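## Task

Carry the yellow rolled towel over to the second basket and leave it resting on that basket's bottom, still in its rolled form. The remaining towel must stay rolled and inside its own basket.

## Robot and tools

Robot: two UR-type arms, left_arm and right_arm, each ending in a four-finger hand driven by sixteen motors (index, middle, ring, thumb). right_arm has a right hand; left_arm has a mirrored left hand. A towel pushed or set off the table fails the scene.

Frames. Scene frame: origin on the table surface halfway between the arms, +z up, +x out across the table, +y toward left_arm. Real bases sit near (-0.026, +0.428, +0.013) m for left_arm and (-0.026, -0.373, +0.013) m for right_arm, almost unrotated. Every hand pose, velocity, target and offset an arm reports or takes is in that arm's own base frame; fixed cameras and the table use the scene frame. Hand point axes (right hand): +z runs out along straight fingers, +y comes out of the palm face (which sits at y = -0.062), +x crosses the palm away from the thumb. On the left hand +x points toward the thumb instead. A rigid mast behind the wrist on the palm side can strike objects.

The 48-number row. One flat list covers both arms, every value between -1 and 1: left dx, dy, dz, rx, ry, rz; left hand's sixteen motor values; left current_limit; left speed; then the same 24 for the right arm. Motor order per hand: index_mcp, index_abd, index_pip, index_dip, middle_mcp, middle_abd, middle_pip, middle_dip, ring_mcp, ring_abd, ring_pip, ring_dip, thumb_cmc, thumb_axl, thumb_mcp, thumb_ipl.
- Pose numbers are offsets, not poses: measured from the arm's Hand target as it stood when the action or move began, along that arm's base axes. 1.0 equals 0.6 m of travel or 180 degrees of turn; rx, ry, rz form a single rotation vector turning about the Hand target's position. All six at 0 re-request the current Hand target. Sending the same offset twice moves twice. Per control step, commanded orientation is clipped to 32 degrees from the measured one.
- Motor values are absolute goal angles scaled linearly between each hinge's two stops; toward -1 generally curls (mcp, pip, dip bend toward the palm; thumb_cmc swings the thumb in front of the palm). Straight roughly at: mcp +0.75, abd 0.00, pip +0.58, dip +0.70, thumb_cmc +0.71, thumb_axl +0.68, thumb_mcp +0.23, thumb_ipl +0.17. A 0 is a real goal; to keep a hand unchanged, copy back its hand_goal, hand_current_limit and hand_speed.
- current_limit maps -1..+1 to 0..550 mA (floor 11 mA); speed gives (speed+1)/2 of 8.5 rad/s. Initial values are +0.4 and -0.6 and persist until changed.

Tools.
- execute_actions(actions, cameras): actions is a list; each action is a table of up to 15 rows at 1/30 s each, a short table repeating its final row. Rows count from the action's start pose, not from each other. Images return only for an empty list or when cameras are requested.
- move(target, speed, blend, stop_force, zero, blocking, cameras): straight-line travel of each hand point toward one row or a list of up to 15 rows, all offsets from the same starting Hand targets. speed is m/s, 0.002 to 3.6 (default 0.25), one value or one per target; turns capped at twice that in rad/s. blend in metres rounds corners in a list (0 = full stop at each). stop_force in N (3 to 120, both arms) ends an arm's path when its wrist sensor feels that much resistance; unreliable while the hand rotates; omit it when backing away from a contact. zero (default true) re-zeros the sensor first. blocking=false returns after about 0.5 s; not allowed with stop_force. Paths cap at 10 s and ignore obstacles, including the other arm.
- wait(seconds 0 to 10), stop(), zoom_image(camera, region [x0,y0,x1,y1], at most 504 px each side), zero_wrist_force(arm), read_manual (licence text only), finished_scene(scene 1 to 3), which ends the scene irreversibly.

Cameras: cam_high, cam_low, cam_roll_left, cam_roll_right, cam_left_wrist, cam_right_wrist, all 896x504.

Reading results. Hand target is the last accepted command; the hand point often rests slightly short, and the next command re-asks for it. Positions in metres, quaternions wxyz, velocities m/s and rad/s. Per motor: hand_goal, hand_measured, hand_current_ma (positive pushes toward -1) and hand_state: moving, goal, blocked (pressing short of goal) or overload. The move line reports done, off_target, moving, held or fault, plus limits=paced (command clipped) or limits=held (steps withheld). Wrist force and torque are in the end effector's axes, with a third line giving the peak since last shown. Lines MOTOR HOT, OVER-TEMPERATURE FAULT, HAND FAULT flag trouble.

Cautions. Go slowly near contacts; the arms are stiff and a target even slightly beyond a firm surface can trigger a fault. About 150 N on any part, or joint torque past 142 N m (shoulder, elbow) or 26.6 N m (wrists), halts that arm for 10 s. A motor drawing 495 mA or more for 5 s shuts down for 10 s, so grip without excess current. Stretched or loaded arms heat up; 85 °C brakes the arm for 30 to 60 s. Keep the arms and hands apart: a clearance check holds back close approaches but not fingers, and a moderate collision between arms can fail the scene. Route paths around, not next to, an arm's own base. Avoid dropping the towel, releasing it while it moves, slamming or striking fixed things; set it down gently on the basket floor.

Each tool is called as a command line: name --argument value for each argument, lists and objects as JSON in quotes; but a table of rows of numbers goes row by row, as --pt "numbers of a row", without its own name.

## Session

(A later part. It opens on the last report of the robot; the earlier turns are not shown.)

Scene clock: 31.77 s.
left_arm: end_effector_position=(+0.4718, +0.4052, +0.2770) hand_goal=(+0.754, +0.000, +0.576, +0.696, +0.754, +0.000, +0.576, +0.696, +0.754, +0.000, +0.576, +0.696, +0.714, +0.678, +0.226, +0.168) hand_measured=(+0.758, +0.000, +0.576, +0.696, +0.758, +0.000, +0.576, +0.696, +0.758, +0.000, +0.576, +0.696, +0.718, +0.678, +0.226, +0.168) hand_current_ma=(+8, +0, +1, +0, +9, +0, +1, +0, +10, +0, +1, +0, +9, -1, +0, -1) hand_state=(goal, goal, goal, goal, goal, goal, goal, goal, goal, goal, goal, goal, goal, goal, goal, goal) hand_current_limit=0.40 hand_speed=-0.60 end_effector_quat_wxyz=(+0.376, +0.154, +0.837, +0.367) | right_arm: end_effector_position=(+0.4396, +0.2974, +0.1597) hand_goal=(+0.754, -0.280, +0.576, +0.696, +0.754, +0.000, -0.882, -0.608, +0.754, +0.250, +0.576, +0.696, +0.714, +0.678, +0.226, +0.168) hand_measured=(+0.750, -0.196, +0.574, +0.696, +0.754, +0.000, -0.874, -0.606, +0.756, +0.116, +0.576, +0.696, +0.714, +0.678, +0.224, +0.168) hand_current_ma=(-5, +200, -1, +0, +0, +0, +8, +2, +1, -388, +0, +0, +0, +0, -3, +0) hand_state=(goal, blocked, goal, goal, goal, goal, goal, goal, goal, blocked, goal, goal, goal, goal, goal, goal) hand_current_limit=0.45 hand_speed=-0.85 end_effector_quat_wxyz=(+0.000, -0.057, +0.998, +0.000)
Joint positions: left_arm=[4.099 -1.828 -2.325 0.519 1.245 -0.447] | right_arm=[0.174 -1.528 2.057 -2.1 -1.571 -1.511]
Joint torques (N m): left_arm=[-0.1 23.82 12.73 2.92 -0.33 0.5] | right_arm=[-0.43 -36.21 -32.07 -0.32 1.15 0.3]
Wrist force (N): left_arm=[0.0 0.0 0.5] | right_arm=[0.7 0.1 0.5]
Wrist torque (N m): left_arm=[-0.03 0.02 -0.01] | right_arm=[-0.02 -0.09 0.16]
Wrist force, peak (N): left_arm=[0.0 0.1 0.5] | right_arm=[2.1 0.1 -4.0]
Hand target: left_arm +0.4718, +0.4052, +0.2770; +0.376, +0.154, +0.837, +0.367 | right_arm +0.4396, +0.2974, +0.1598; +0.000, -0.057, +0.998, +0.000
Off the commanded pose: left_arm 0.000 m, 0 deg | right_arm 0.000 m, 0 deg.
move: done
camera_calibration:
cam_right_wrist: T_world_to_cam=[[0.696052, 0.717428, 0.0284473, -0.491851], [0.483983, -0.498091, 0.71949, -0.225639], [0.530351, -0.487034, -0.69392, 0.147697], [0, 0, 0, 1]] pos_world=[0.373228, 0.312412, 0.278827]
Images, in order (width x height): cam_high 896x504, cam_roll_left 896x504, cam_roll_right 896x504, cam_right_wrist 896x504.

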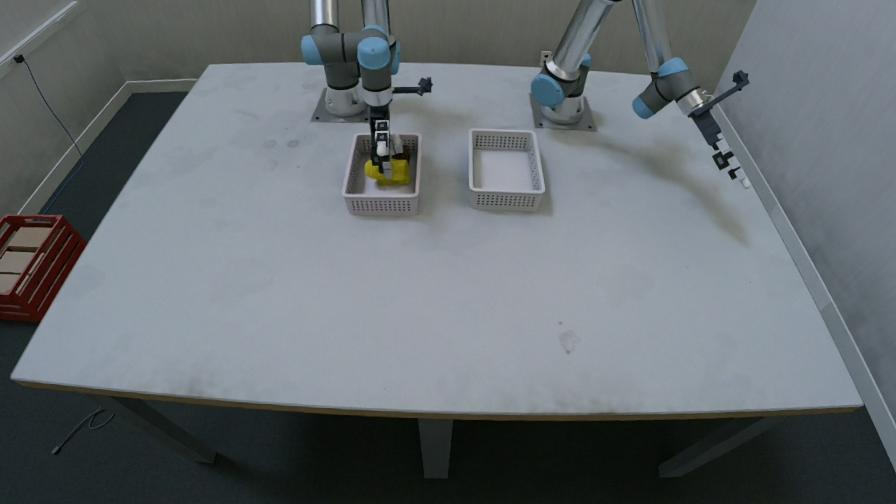

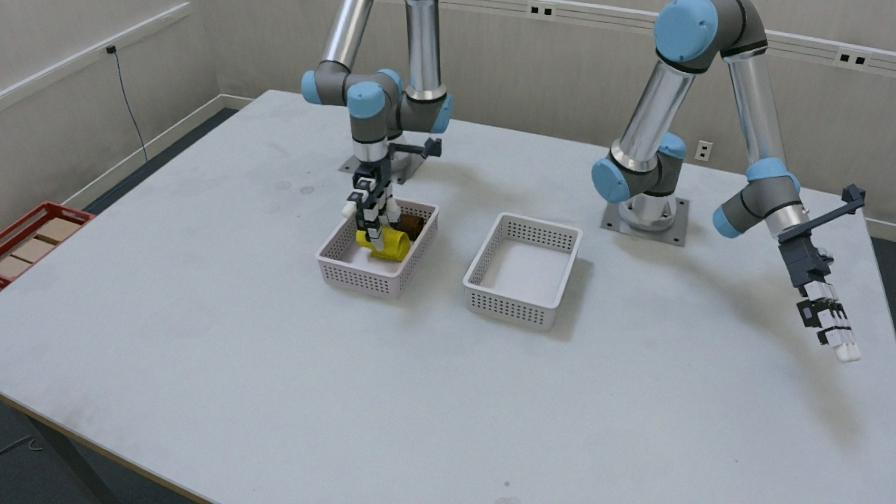

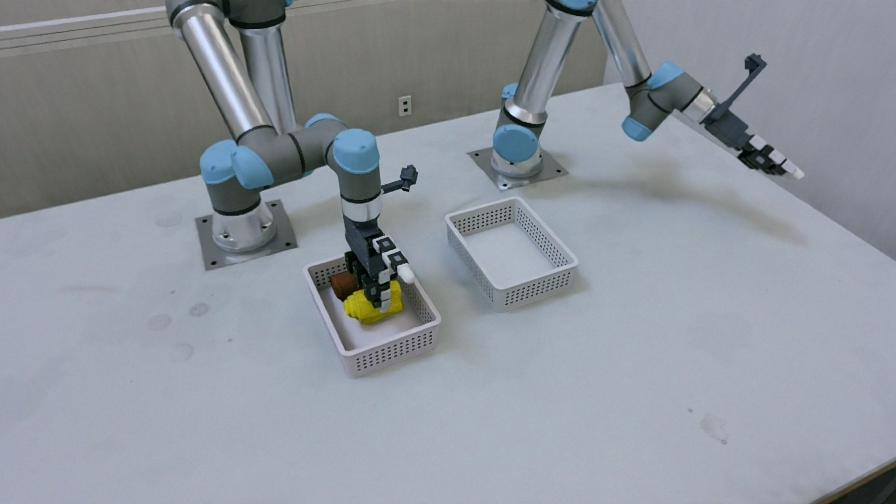

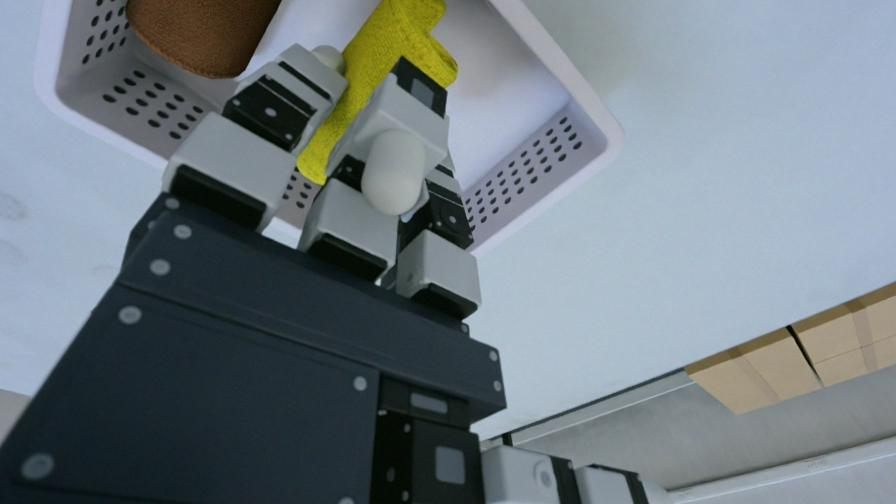

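move --pt "0 0 0 0 0 0 0.754 0 0.576 0.696 0.754 0 0.576 0.696 0.754 0 0.576 0.696 0.714 0.678 0.226 0.168 0.4 -0.6 0 0 0.18 0 0 0 0.754 -0.28 0.576 0.696 0.754 0 -0.882 -0.608 0.754 0.25 0.576 0.696 0.714 0.678 0.226 0.168 0.45 -0.85" --speed 0.08 --cameras '["all"]'

zoom_image --camera "cam_roll_left" --region '[320, 160, 460, 280]'

zoom_image --camera "cam_low" --region '[220, 100, 360, 220]'

zoom_image --camera "cam_roll_right" --region '[300, 200, 460, 340]'

Scene clock: 34.27 s.
left_arm: end_effector_position=(+0.4718, +0.4052, +0.2770) hand_goal=(+0.754, +0.000, +0.576, +0.696, +0.754, +0.000, +0.576, +0.696, +0.754, +0.000, +0.576, +0.696, +0.714, +0.678, +0.226, +0.168) hand_measured=(+0.758, +0.000, +0.576, +0.696, +0.758, +0.000, +0.576, +0.696, +0.758, +0.000, +0.576, +0.696, +0.718, +0.678, +0.226, +0.168) hand_current_ma=(+8, +0, +1, +0, +9, +0, +1, +0, +10, +0, +1, +0, +9, -1, +0, -1) hand_state=(goal, goal, goal, goal, goal, goal, goal, goal, goal, goal, goal, goal, goal, goal, goal, goal) hand_current_limit=0.40 hand_speed=-0.60 end_effector_quat_wxyz=(+0.376, +0.154, +0.837, +0.367) | right_arm: end_effector_position=(+0.4396, +0.2974, +0.2677) hand_goal=(+0.754, -0.280, +0.576, +0.696, +0.754, +0.000, -0.882, -0.608, +0.754, +0.250, +0.576, +0.696, +0.714, +0.678, +0.226, +0.168) hand_measured=(+0.750, -0.196, +0.574, +0.696, +0.754, +0.000, -0.874, -0.606, +0.756, +0.116, +0.576, +0.696, +0.714, +0.678, +0.224, +0.168) hand_current_ma=(-5, +200, -1, +0, +0, +0, +8, +2, +1, -388, +0, +0, +0, +0, -3, +0) hand_state=(goal, blocked, goal, goal, goal, goal, goal, goal, goal, blocked, goal, goal, goal, goal, goal, goal) hand_current_limit=0.45 hand_speed=-0.85 end_effector_quat_wxyz=(+0.000, -0.057, +0.998, +0.000)
Joint positions: left_arm=[4.099 -1.828 -2.325 0.519 1.245 -0.447] | right_arm=[0.174 -1.629 1.86 -1.802 -1.571 -1.511]
Joint torques (N m): left_arm=[1.1 23.27 12.45 3.2 -0.18 0.35] | right_arm=[-5.97 -33.95 -34.47 -0.6 -3.12 -1.82]
Wrist force (N): left_arm=[0.1 -0.1 0.3] | right_arm=[0.6 -0.2 0.5]
Wrist torque (N m): left_arm=[-0.03 -0.01 0.01] | right_arm=[-0.08 -0.09 0.14]
Wrist force, peak (N): left_arm=[0.5 0.2 0.3] | right_arm=[0.8 0.1 1.0]
Hand target: left_arm +0.4718, +0.4052, +0.2770; +0.376, +0.154, +0.837, +0.367 | right_arm +0.4396, +0.2974, +0.2678; +0.000, -0.057, +0.998, +0.000
Off the commanded pose: left_arm 0.000 m, 0 deg | right_arm 0.000 m, 0 deg.
move: done
camera_calibration:
cam_left_wrist: T_world_to_cam=[[0.506364, -0.862153, -0.0169944, 0.0754308], [-0.81747, -0.473661, -0.3277, 0.629024], [0.274478, 0.179828, -0.944629, 0.182461], [0, 0, 0, 1]] pos_world=[0.425931, 0.330166, 0.379771]
cam_right_wrist: T_world_to_cam=[[0.696049, 0.71743, 0.0284441, -0.494922], [0.483986, -0.498088, 0.71949, -0.303346], [0.530351, -0.487034, -0.69392, 0.222641], [0, 0, 0, 1]] pos_world=[0.373228, 0.312412, 0.386827]

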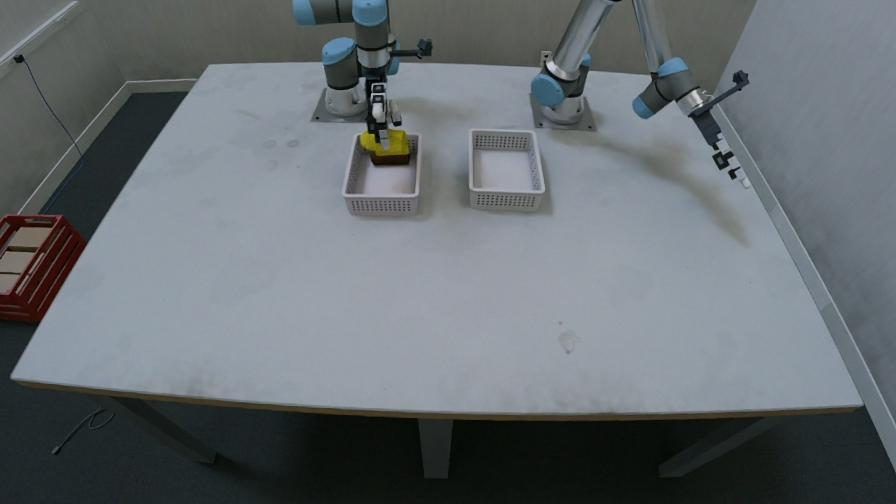

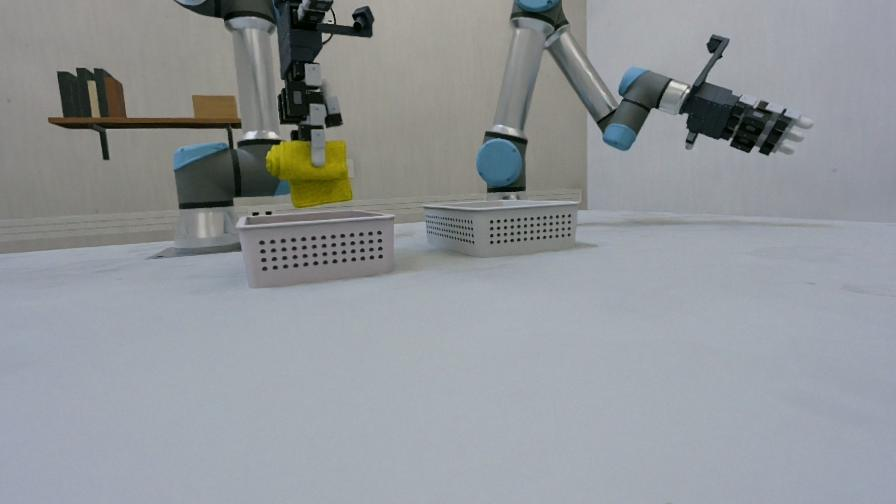

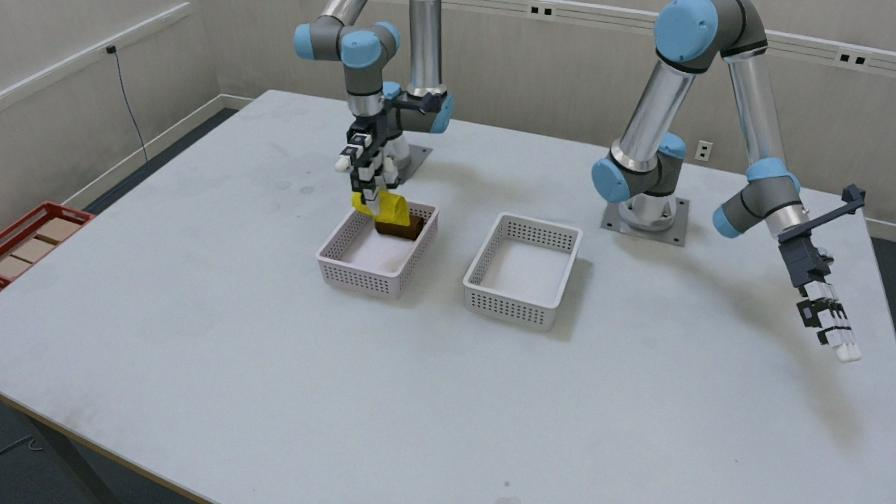

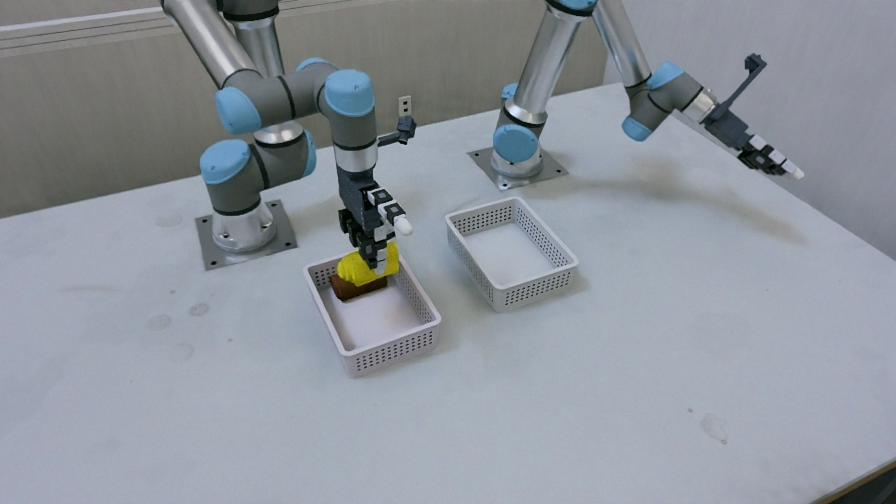

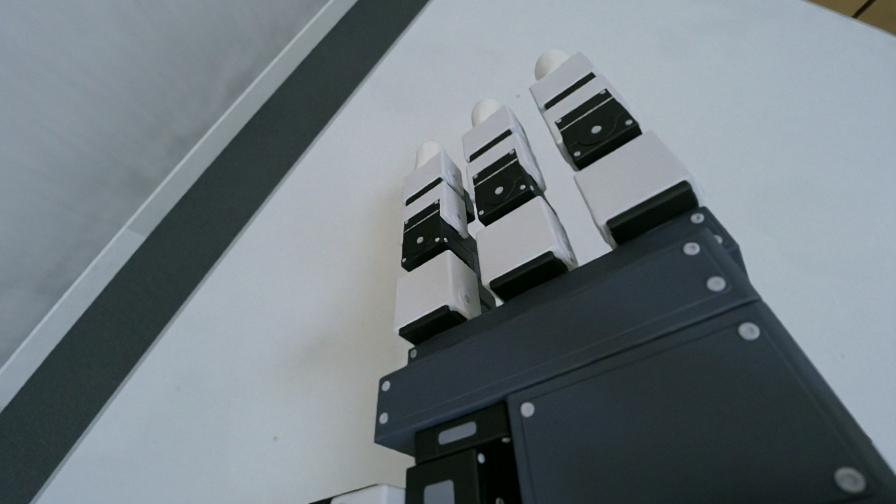

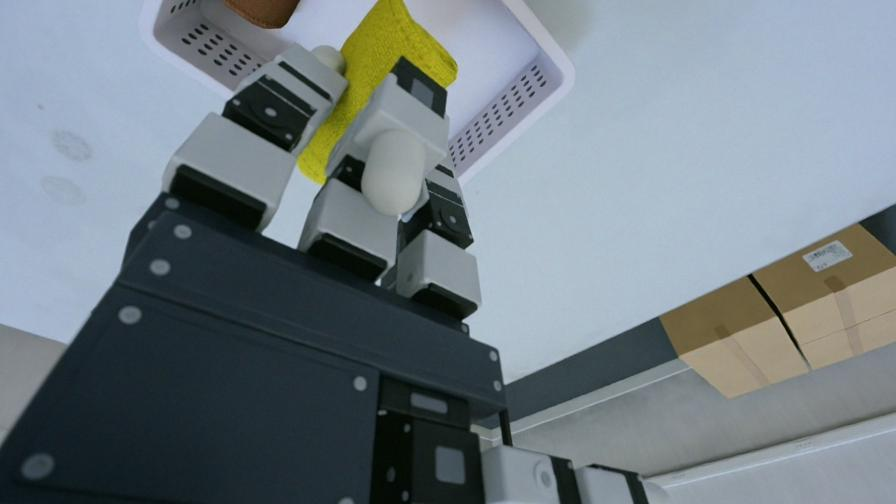

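Scaled by 3.600 from the camera's 896x504 image, which has a finer 1280x720 frame.

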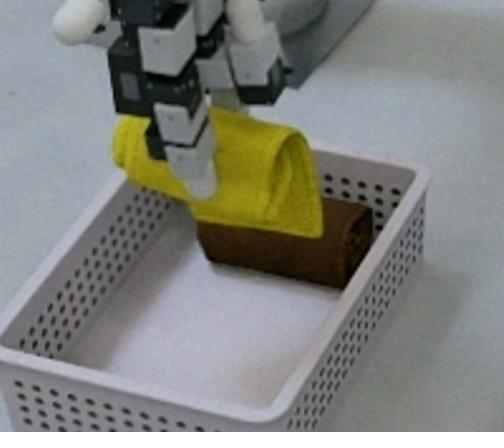

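Scaled by 3.600 from the camera's 896x504 image, which has a finer 1280x720 frame.

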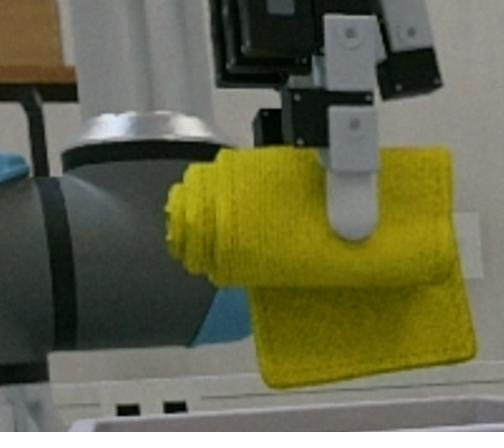

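Scaled by 3.150 from the camera's 896x504 image, which has a finer 1280x720 frame.

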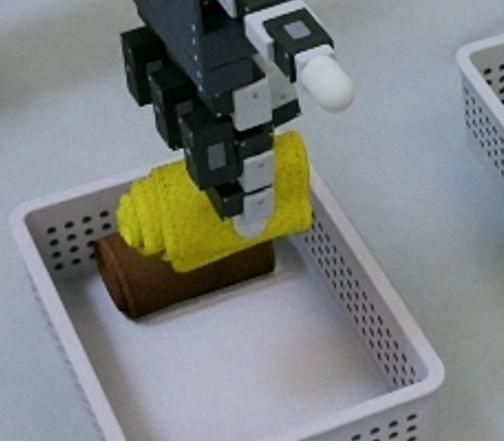

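zoom_image --camera "cam_high" --region '[340, 100, 440, 200]'

zoom_image --camera "cam_high" --region '[455, 115, 560, 220]'

zoom_image --camera "cam_right_wrist" --region '[240, 0, 500, 200]'

Scaled by 5.040 from the camera's 896x504 image, which has a finer 1280x720 frame.

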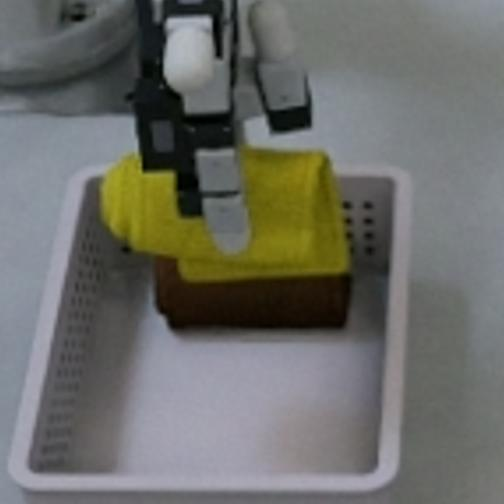

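Scaled by 4.800 from the camera's 896x504 image, which has a finer 1280x720 frame.

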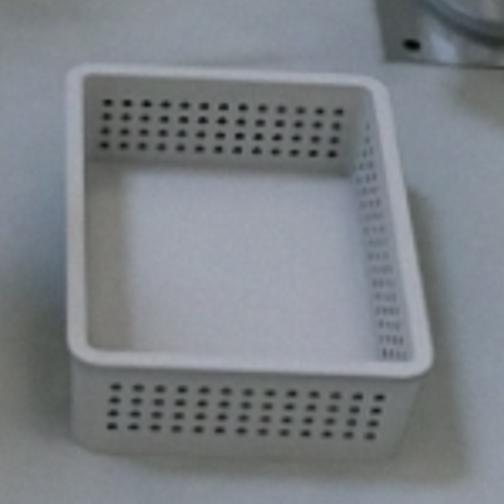

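Scaled by 1.938 from the camera's 896x504 image, which has a finer 1280x720 frame.

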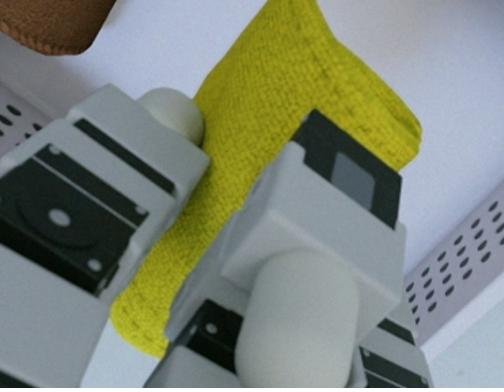

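move --pt "0 0 0 0 0 0 0.754 0 0.576 0.696 0.754 0 0.576 0.696 0.754 0 0.576 0.696 0.714 0.678 0.226 0.168 0.4 -0.6 0 0 0.042 0 0 0 0.754 -0.28 0.576 0.696 0.754 0 -0.882 -0.608 0.754 0.25 0.576 0.696 0.714 0.678 0.226 0.168 0.45 -0.85" --pt "0 0 0 0 0 0 0.754 0 0.576 0.696 0.754 0 0.576 0.696 0.754 0 0.576 0.696 0.714 0.678 0.226 0.168 0.4 -0.6 -0.022 0.567 0.042 0 0 -0.0417 0.754 -0.28 0.576 0.696 0.754 0 -0.882 -0.608 0.754 0.25 0.576 0.696 0.714 0.678 0.226 0.168 0.45 -0.85" --speed '[0.1, 0.15]' --blend '[0.01, 0]' --cameras '["all"]'

zoom_image --camera "cam_high" --region '[455, 90, 560, 220]'

zoom_image --camera "cam_low" --region '[400, 80, 600, 270]'

zoom_image --camera "cam_roll_right" --region '[430, 140, 600, 310]'

zoom_image --camera "cam_roll_left" --region '[440, 130, 600, 340]'

Scene clock: 39.90 s.
left_arm: end_effector_position=(+0.4718, +0.4052, +0.2770) hand_goal=(+0.754, +0.000, +0.576, +0.696, +0.754, +0.000, +0.576, +0.696, +0.754, +0.000, +0.576, +0.696, +0.714, +0.678, +0.226, +0.168) hand_measured=(+0.758, +0.000, +0.576, +0.696, +0.758, +0.000, +0.576, +0.696, +0.758, +0.000, +0.576, +0.696, +0.718, +0.678, +0.226, +0.168) hand_current_ma=(+8, +0, +1, +0, +9, +0, +1, +0, +10, +0, +1, +0, +9, -1, +0, -1) hand_state=(goal, goal, goal, goal, goal, goal, goal, goal, goal, goal, goal, goal, goal, goal, goal, goal) hand_current_limit=0.40 hand_speed=-0.60 end_effector_quat_wxyz=(+0.376, +0.154, +0.837, +0.367) | right_arm: end_effector_position=(+0.4264, +0.6375, +0.2930) hand_goal=(+0.754, -0.280, +0.576, +0.696, +0.754, +0.000, -0.882, -0.608, +0.754, +0.250, +0.576, +0.696, +0.714, +0.678, +0.226, +0.168) hand_measured=(+0.750, -0.196, +0.574, +0.696, +0.754, +0.000, -0.874, -0.606, +0.756, +0.116, +0.576, +0.696, +0.714, +0.678, +0.224, +0.168) hand_current_ma=(-5, +200, -1, +0, +0, +0, +8, +2, +2, -388, +0, +0, +0, +0, -3, +0) hand_state=(goal, blocked, goal, goal, goal, goal, goal, goal, goal, blocked, goal, goal, goal, goal, goal, goal) hand_current_limit=0.45 hand_speed=-0.85 end_effector_quat_wxyz=(+0.000, +0.008, +1.000, +0.000)
Joint positions: left_arm=[4.099 -1.828 -2.325 0.519 1.245 -0.447] | right_arm=[0.746 -1.135 1.199 -1.636 -1.571 -0.808]
Joint torques (N m): left_arm=[-0.17 23.62 12.29 3.1 -0.15 0.59] | right_arm=[6.73 -35.56 -35.41 -0.56 -3.14 1.25]
Wrist force (N): left_arm=[0.3 0.0 0.3] | right_arm=[1.0 0.1 0.7]
Wrist torque (N m): left_arm=[-0.03 -0.03 0.02] | right_arm=[-0.05 -0.17 0.04]
Wrist force, peak (N): left_arm=[0.4 0.3 0.4] | right_arm=[1.0 0.8 0.8]
Hand target: left_arm +0.4718, +0.4052, +0.2770; +0.376, +0.154, +0.837, +0.367 | right_arm +0.4264, +0.6376, +0.2930; +0.000, +0.008, +1.000, +0.000
Off the commanded pose: left_arm 0.000 m, 0 deg | right_arm 0.000 m, 0 deg.
move: done
camera_calibration:
cam_left_wrist: T_world_to_cam=[[0.506364, -0.862153, -0.0169944, 0.0754308], [-0.81747, -0.473661, -0.3277, 0.629024], [0.274478, 0.179828, -0.944629, 0.182461], [0, 0, 0, 1]] pos_world=[0.425931, 0.330166, 0.379771]
cam_right_wrist: T_world_to_cam=[[0.783788, 0.620378, 0.0284252, -0.70601], [0.414744, -0.55696, 0.719571, -0.0787759], [0.462238, -0.552202, -0.693836, 0.483361], [0, 0, 0, 1]] pos_world=[0.362606, 0.661031, 0.412127]

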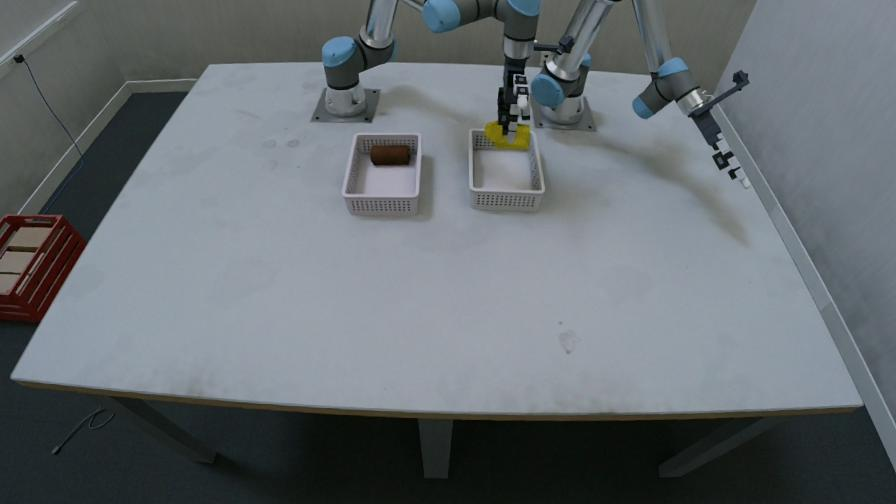

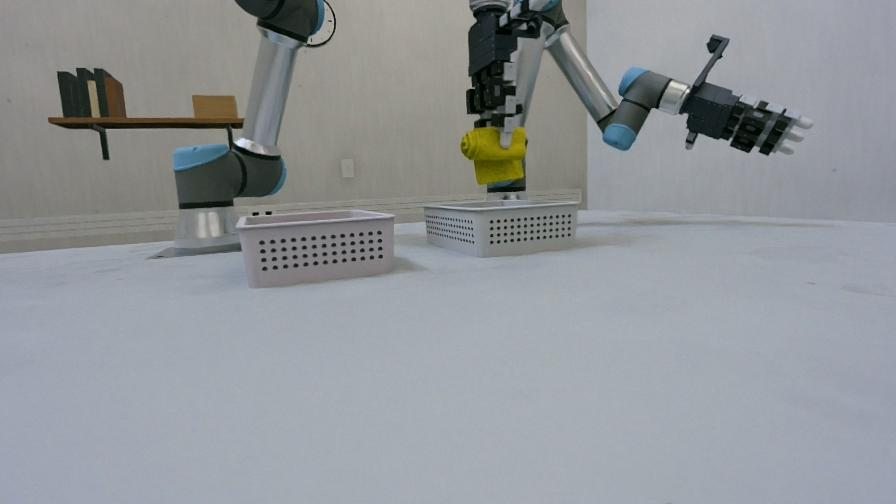

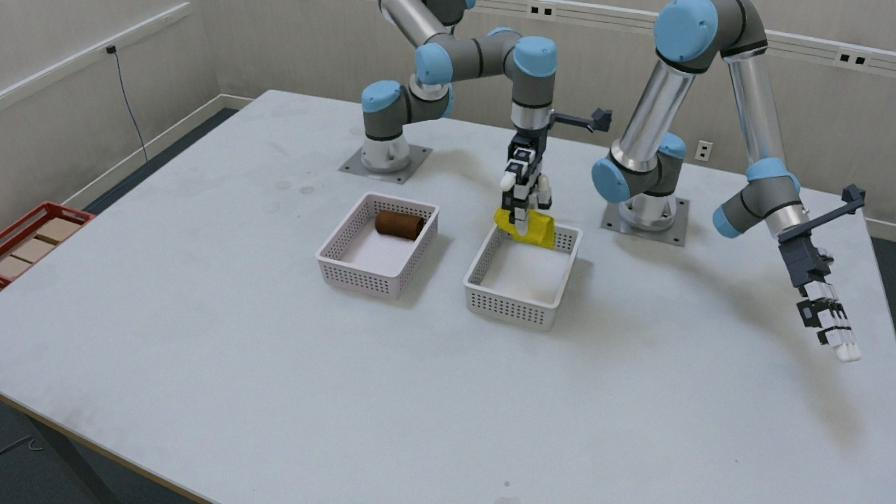

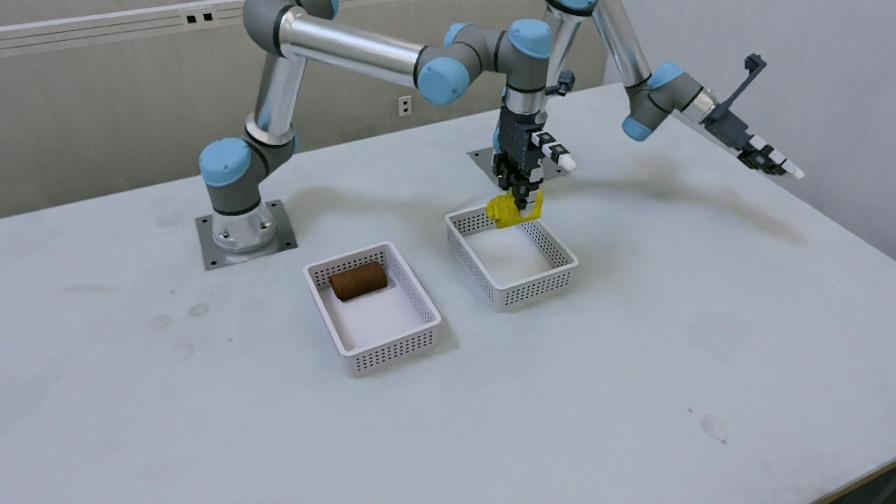

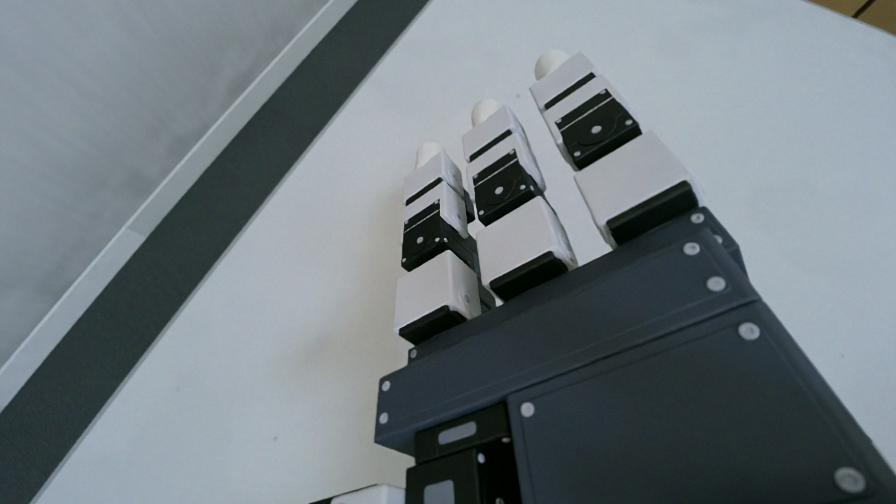

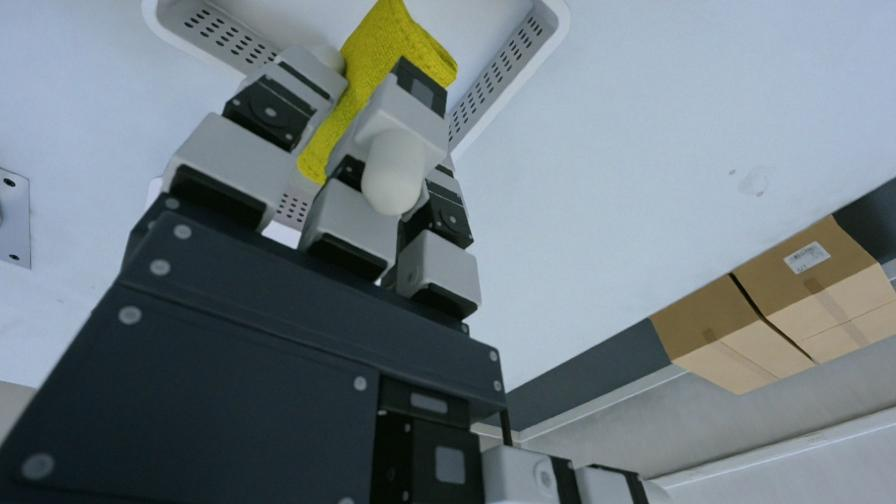

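Scaled by 3.877 from the camera's 896x504 image, which has a finer 1280x720 frame.

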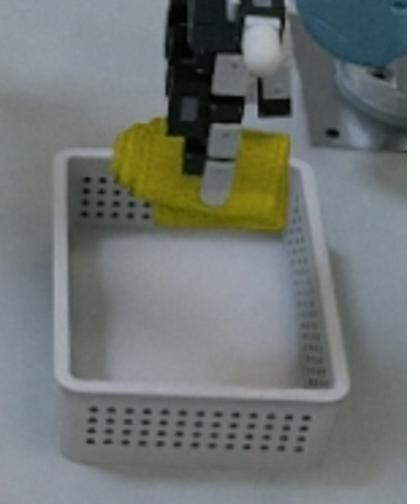

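Scaled by 2.520 from the camera's 896x504 image, which has a finer 1280x720 frame.

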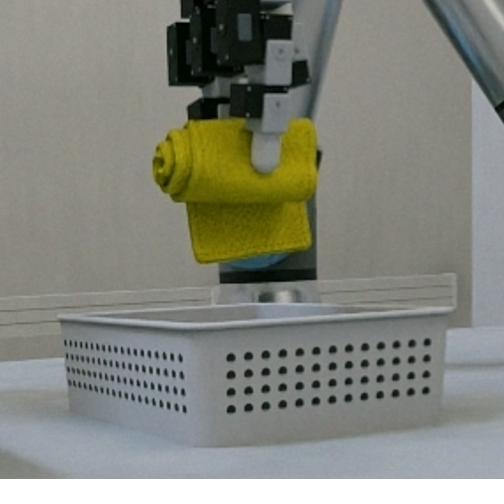

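Scaled by 2.965 from the camera's 896x504 image, which has a finer 1280x720 frame.

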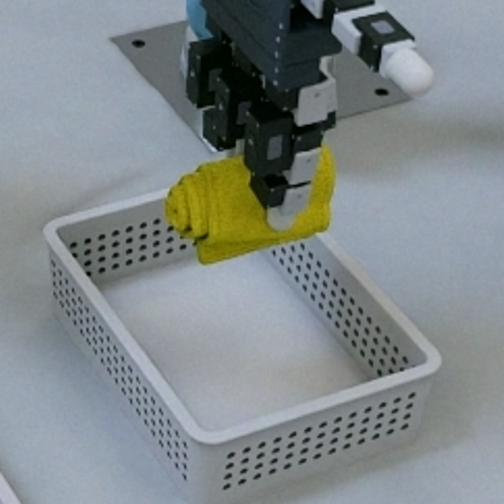

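Scaled by 2.400 from the camera's 896x504 image, which has a finer 1280x720 frame.

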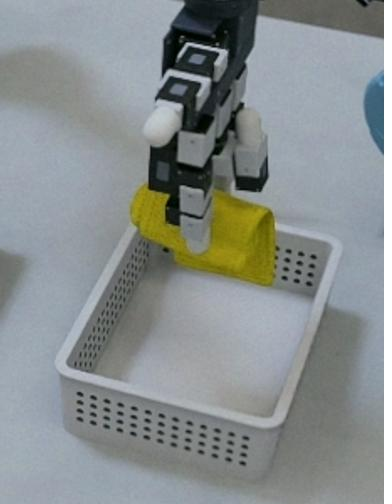

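move --pt "0 0 0 0 0 0 0.754 0 0.576 0.696 0.754 0 0.576 0.696 0.754 0 0.576 0.696 0.714 0.678 0.226 0.168 0.4 -0.6 0 0.0125 -0.2 0 0 0 0.754 -0.28 0.576 0.696 0.754 0 -0.882 -0.608 0.754 0.25 0.576 0.696 0.714 0.678 0.226 0.168 0.45 -0.85" --pt "0 0 0 0 0 0 0.754 0 0.576 0.696 0.754 0 0.576 0.696 0.754 0 0.576 0.696 0.714 0.678 0.226 0.168 0.4 -0.6 -0.05 0.0115 -0.266 0 0 0 0.754 -0.28 0.576 0.696 0.754 0 -0.882 -0.608 0.754 0.25 0.576 0.696 0.714 0.678 0.226 0.168 0.45 -0.85" --speed '[0.1, 0.035]' --stop_force 5 --cameras '["cam_high","cam_low","cam_roll_left","cam_roll_right","cam_right_wrist"]'

zoom_image --camera "cam_high" --region '[455, 90, 560, 220]'

zoom_image --camera "cam_roll_right" --region '[430, 180, 600, 330]'

zoom_image --camera "cam_roll_left" --region '[440, 170, 600, 340]'

Scene clock: 44.53 s.
left_arm: end_effector_position=(+0.4718, +0.4052, +0.2770) hand_goal=(+0.754, +0.000, +0.576, +0.696, +0.754, +0.000, +0.576, +0.696, +0.754, +0.000, +0.576, +0.696, +0.714, +0.678, +0.226, +0.168) hand_measured=(+0.758, +0.000, +0.576, +0.696, +0.758, +0.000, +0.576, +0.696, +0.758, +0.000, +0.576, +0.696, +0.718, +0.678, +0.226, +0.168) hand_current_ma=(+8, +0, +1, +0, +9, +0, +1, +0, +10, +0, +1, +0, +9, -1, +0, -1) hand_state=(goal, goal, goal, goal, goal, goal, goal, goal, goal, goal, goal, goal, goal, goal, goal, goal) hand_current_limit=0.40 hand_speed=-0.60 end_effector_quat_wxyz=(+0.376, +0.154, +0.837, +0.367) | right_arm: end_effector_position=(+0.3964, +0.6445, +0.1334) hand_goal=(+0.754, -0.280, +0.576, +0.696, +0.754, +0.000, -0.882, -0.608, +0.754, +0.250, +0.576, +0.696, +0.714, +0.678, +0.226, +0.168) hand_measured=(+0.748, -0.196, +0.574, +0.696, +0.754, +0.000, -0.874, -0.606, +0.756, +0.122, +0.576, +0.696, +0.714, +0.678, +0.224, +0.168) hand_current_ma=(-6, +200, -2, +0, +0, +0, +8, +2, +2, -362, +0, +0, +0, +0, -3, +0) hand_state=(goal, blocked, goal, goal, goal, goal, goal, goal, goal, blocked, goal, goal, goal, goal, goal, goal) hand_current_limit=0.45 hand_speed=-0.85 end_effector_quat_wxyz=(+0.000, +0.008, +1.000, +0.000)
Joint positions: left_arm=[4.099 -1.828 -2.325 0.519 1.245 -0.447] | right_arm=[0.785 -1.064 1.515 -2.022 -1.571 -0.769]
Joint torques (N m): left_arm=[1.03 23.79 12.77 3.01 -0.17 0.58] | right_arm=[6.81 -33.33 -11.37 -3.09 2.86 1.24]
Wrist force (N): left_arm=[0.0 0.2 0.2] | right_arm=[-0.3 0.8 -4.0]
Wrist torque (N m): left_arm=[0.02 -0.01 0.00] | right_arm=[0.39 -0.01 -0.04]
Wrist force, peak (N): left_arm=[0.3 0.1 0.5] | right_arm=[-0.1 0.7 -4.4]
Hand target: left_arm +0.4718, +0.4052, +0.2770; +0.376, +0.154, +0.837, +0.367 | right_arm +0.3964, +0.6445, +0.1334; +0.000, +0.008, +1.000, +0.000
Off the commanded pose: left_arm 0.000 m, 0 deg | right_arm 0.000 m, 0 deg.
move: done
camera_calibration:
cam_right_wrist: T_world_to_cam=[[0.783824, 0.620335, 0.0283708, -0.682272], [0.414764, -0.556982, 0.719543, 0.0524246], [0.462159, -0.552227, -0.693868, 0.390409], [0, 0, 0, 1]] pos_world=[0.332606, 0.668031, 0.252527]
Images, in order (width x height): cam_high 896x504, cam_low 896x504, cam_roll_left 896x504, cam_roll_right 896x504, cam_right_wrist 896x504.

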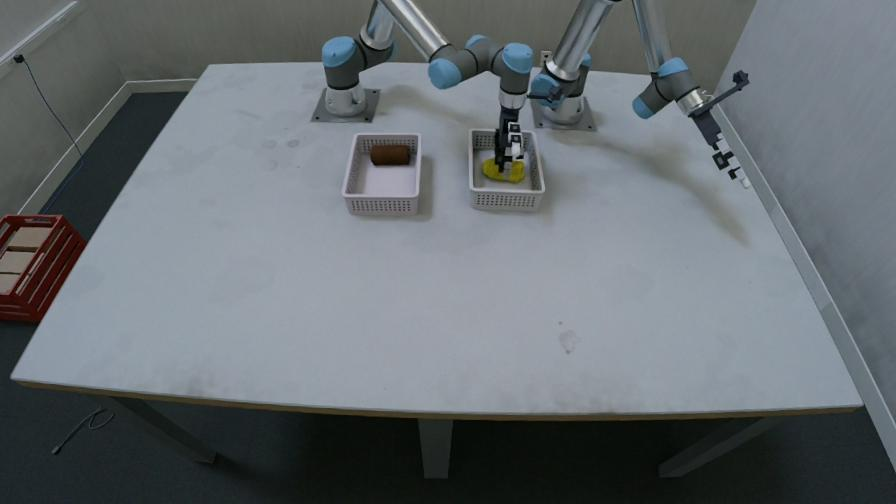

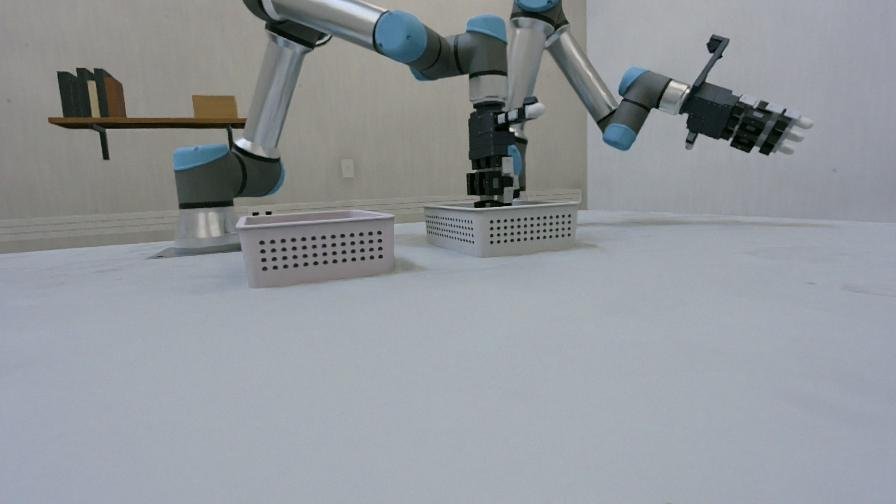

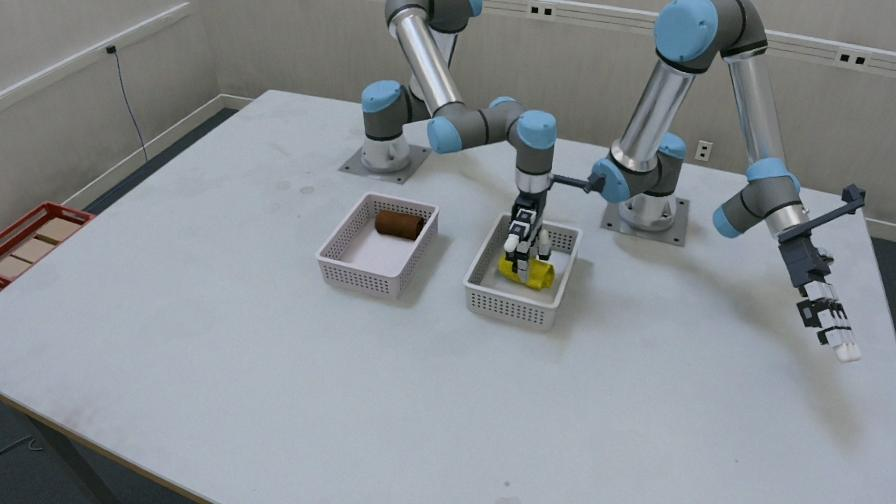

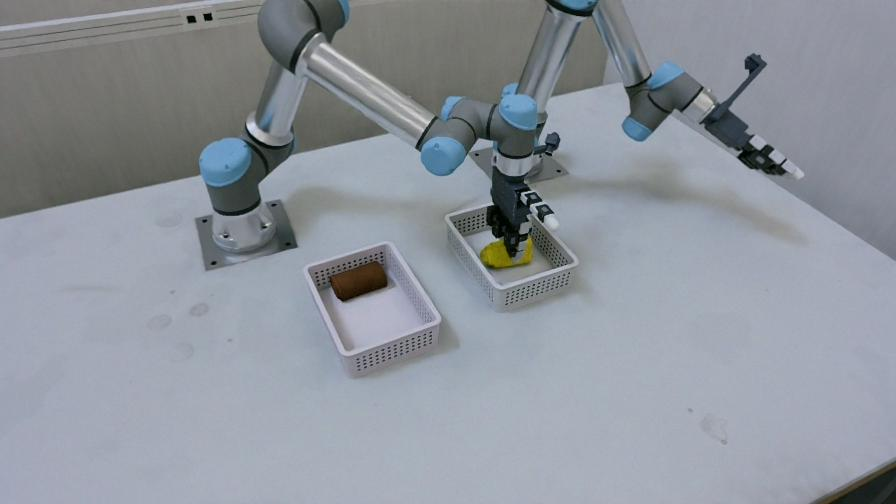

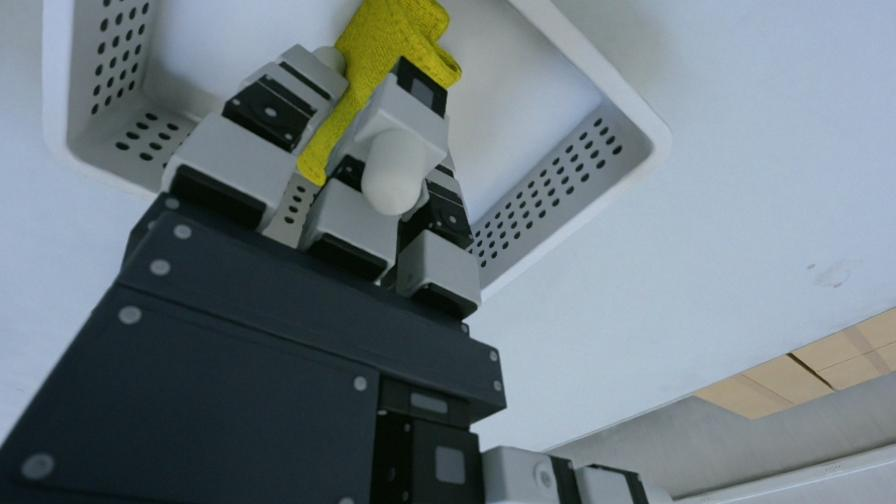

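Scaled by 3.877 from the camera's 896x504 image, which has a finer 1280x720 frame.

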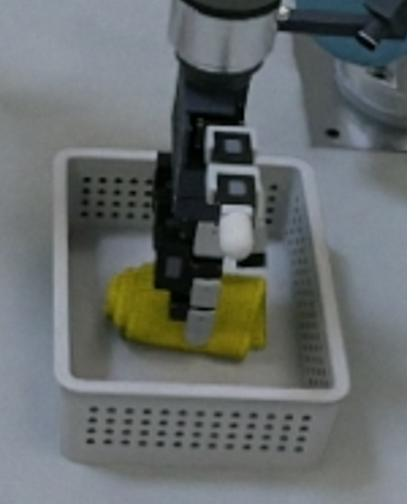

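Scaled by 2.965 from the camera's 896x504 image, which has a finer 1280x720 frame.

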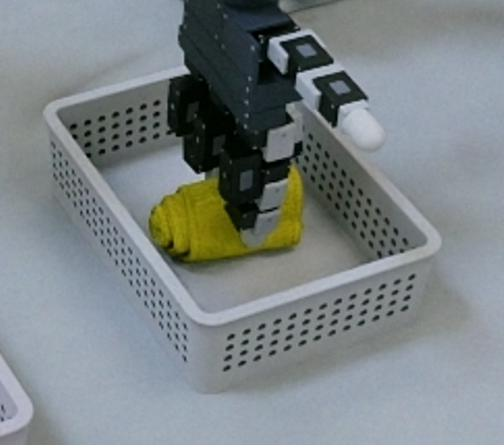

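Scaled by 2.965 from the camera's 896x504 image, which has a finer 1280x720 frame.

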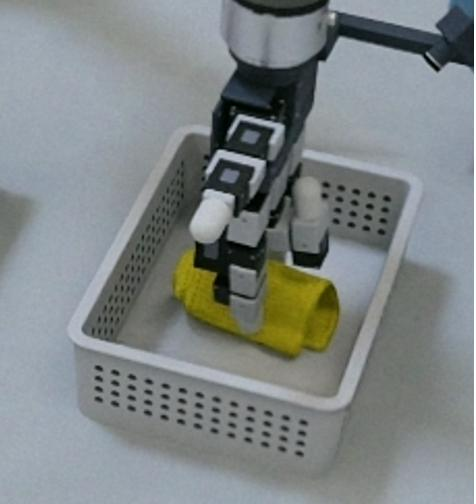

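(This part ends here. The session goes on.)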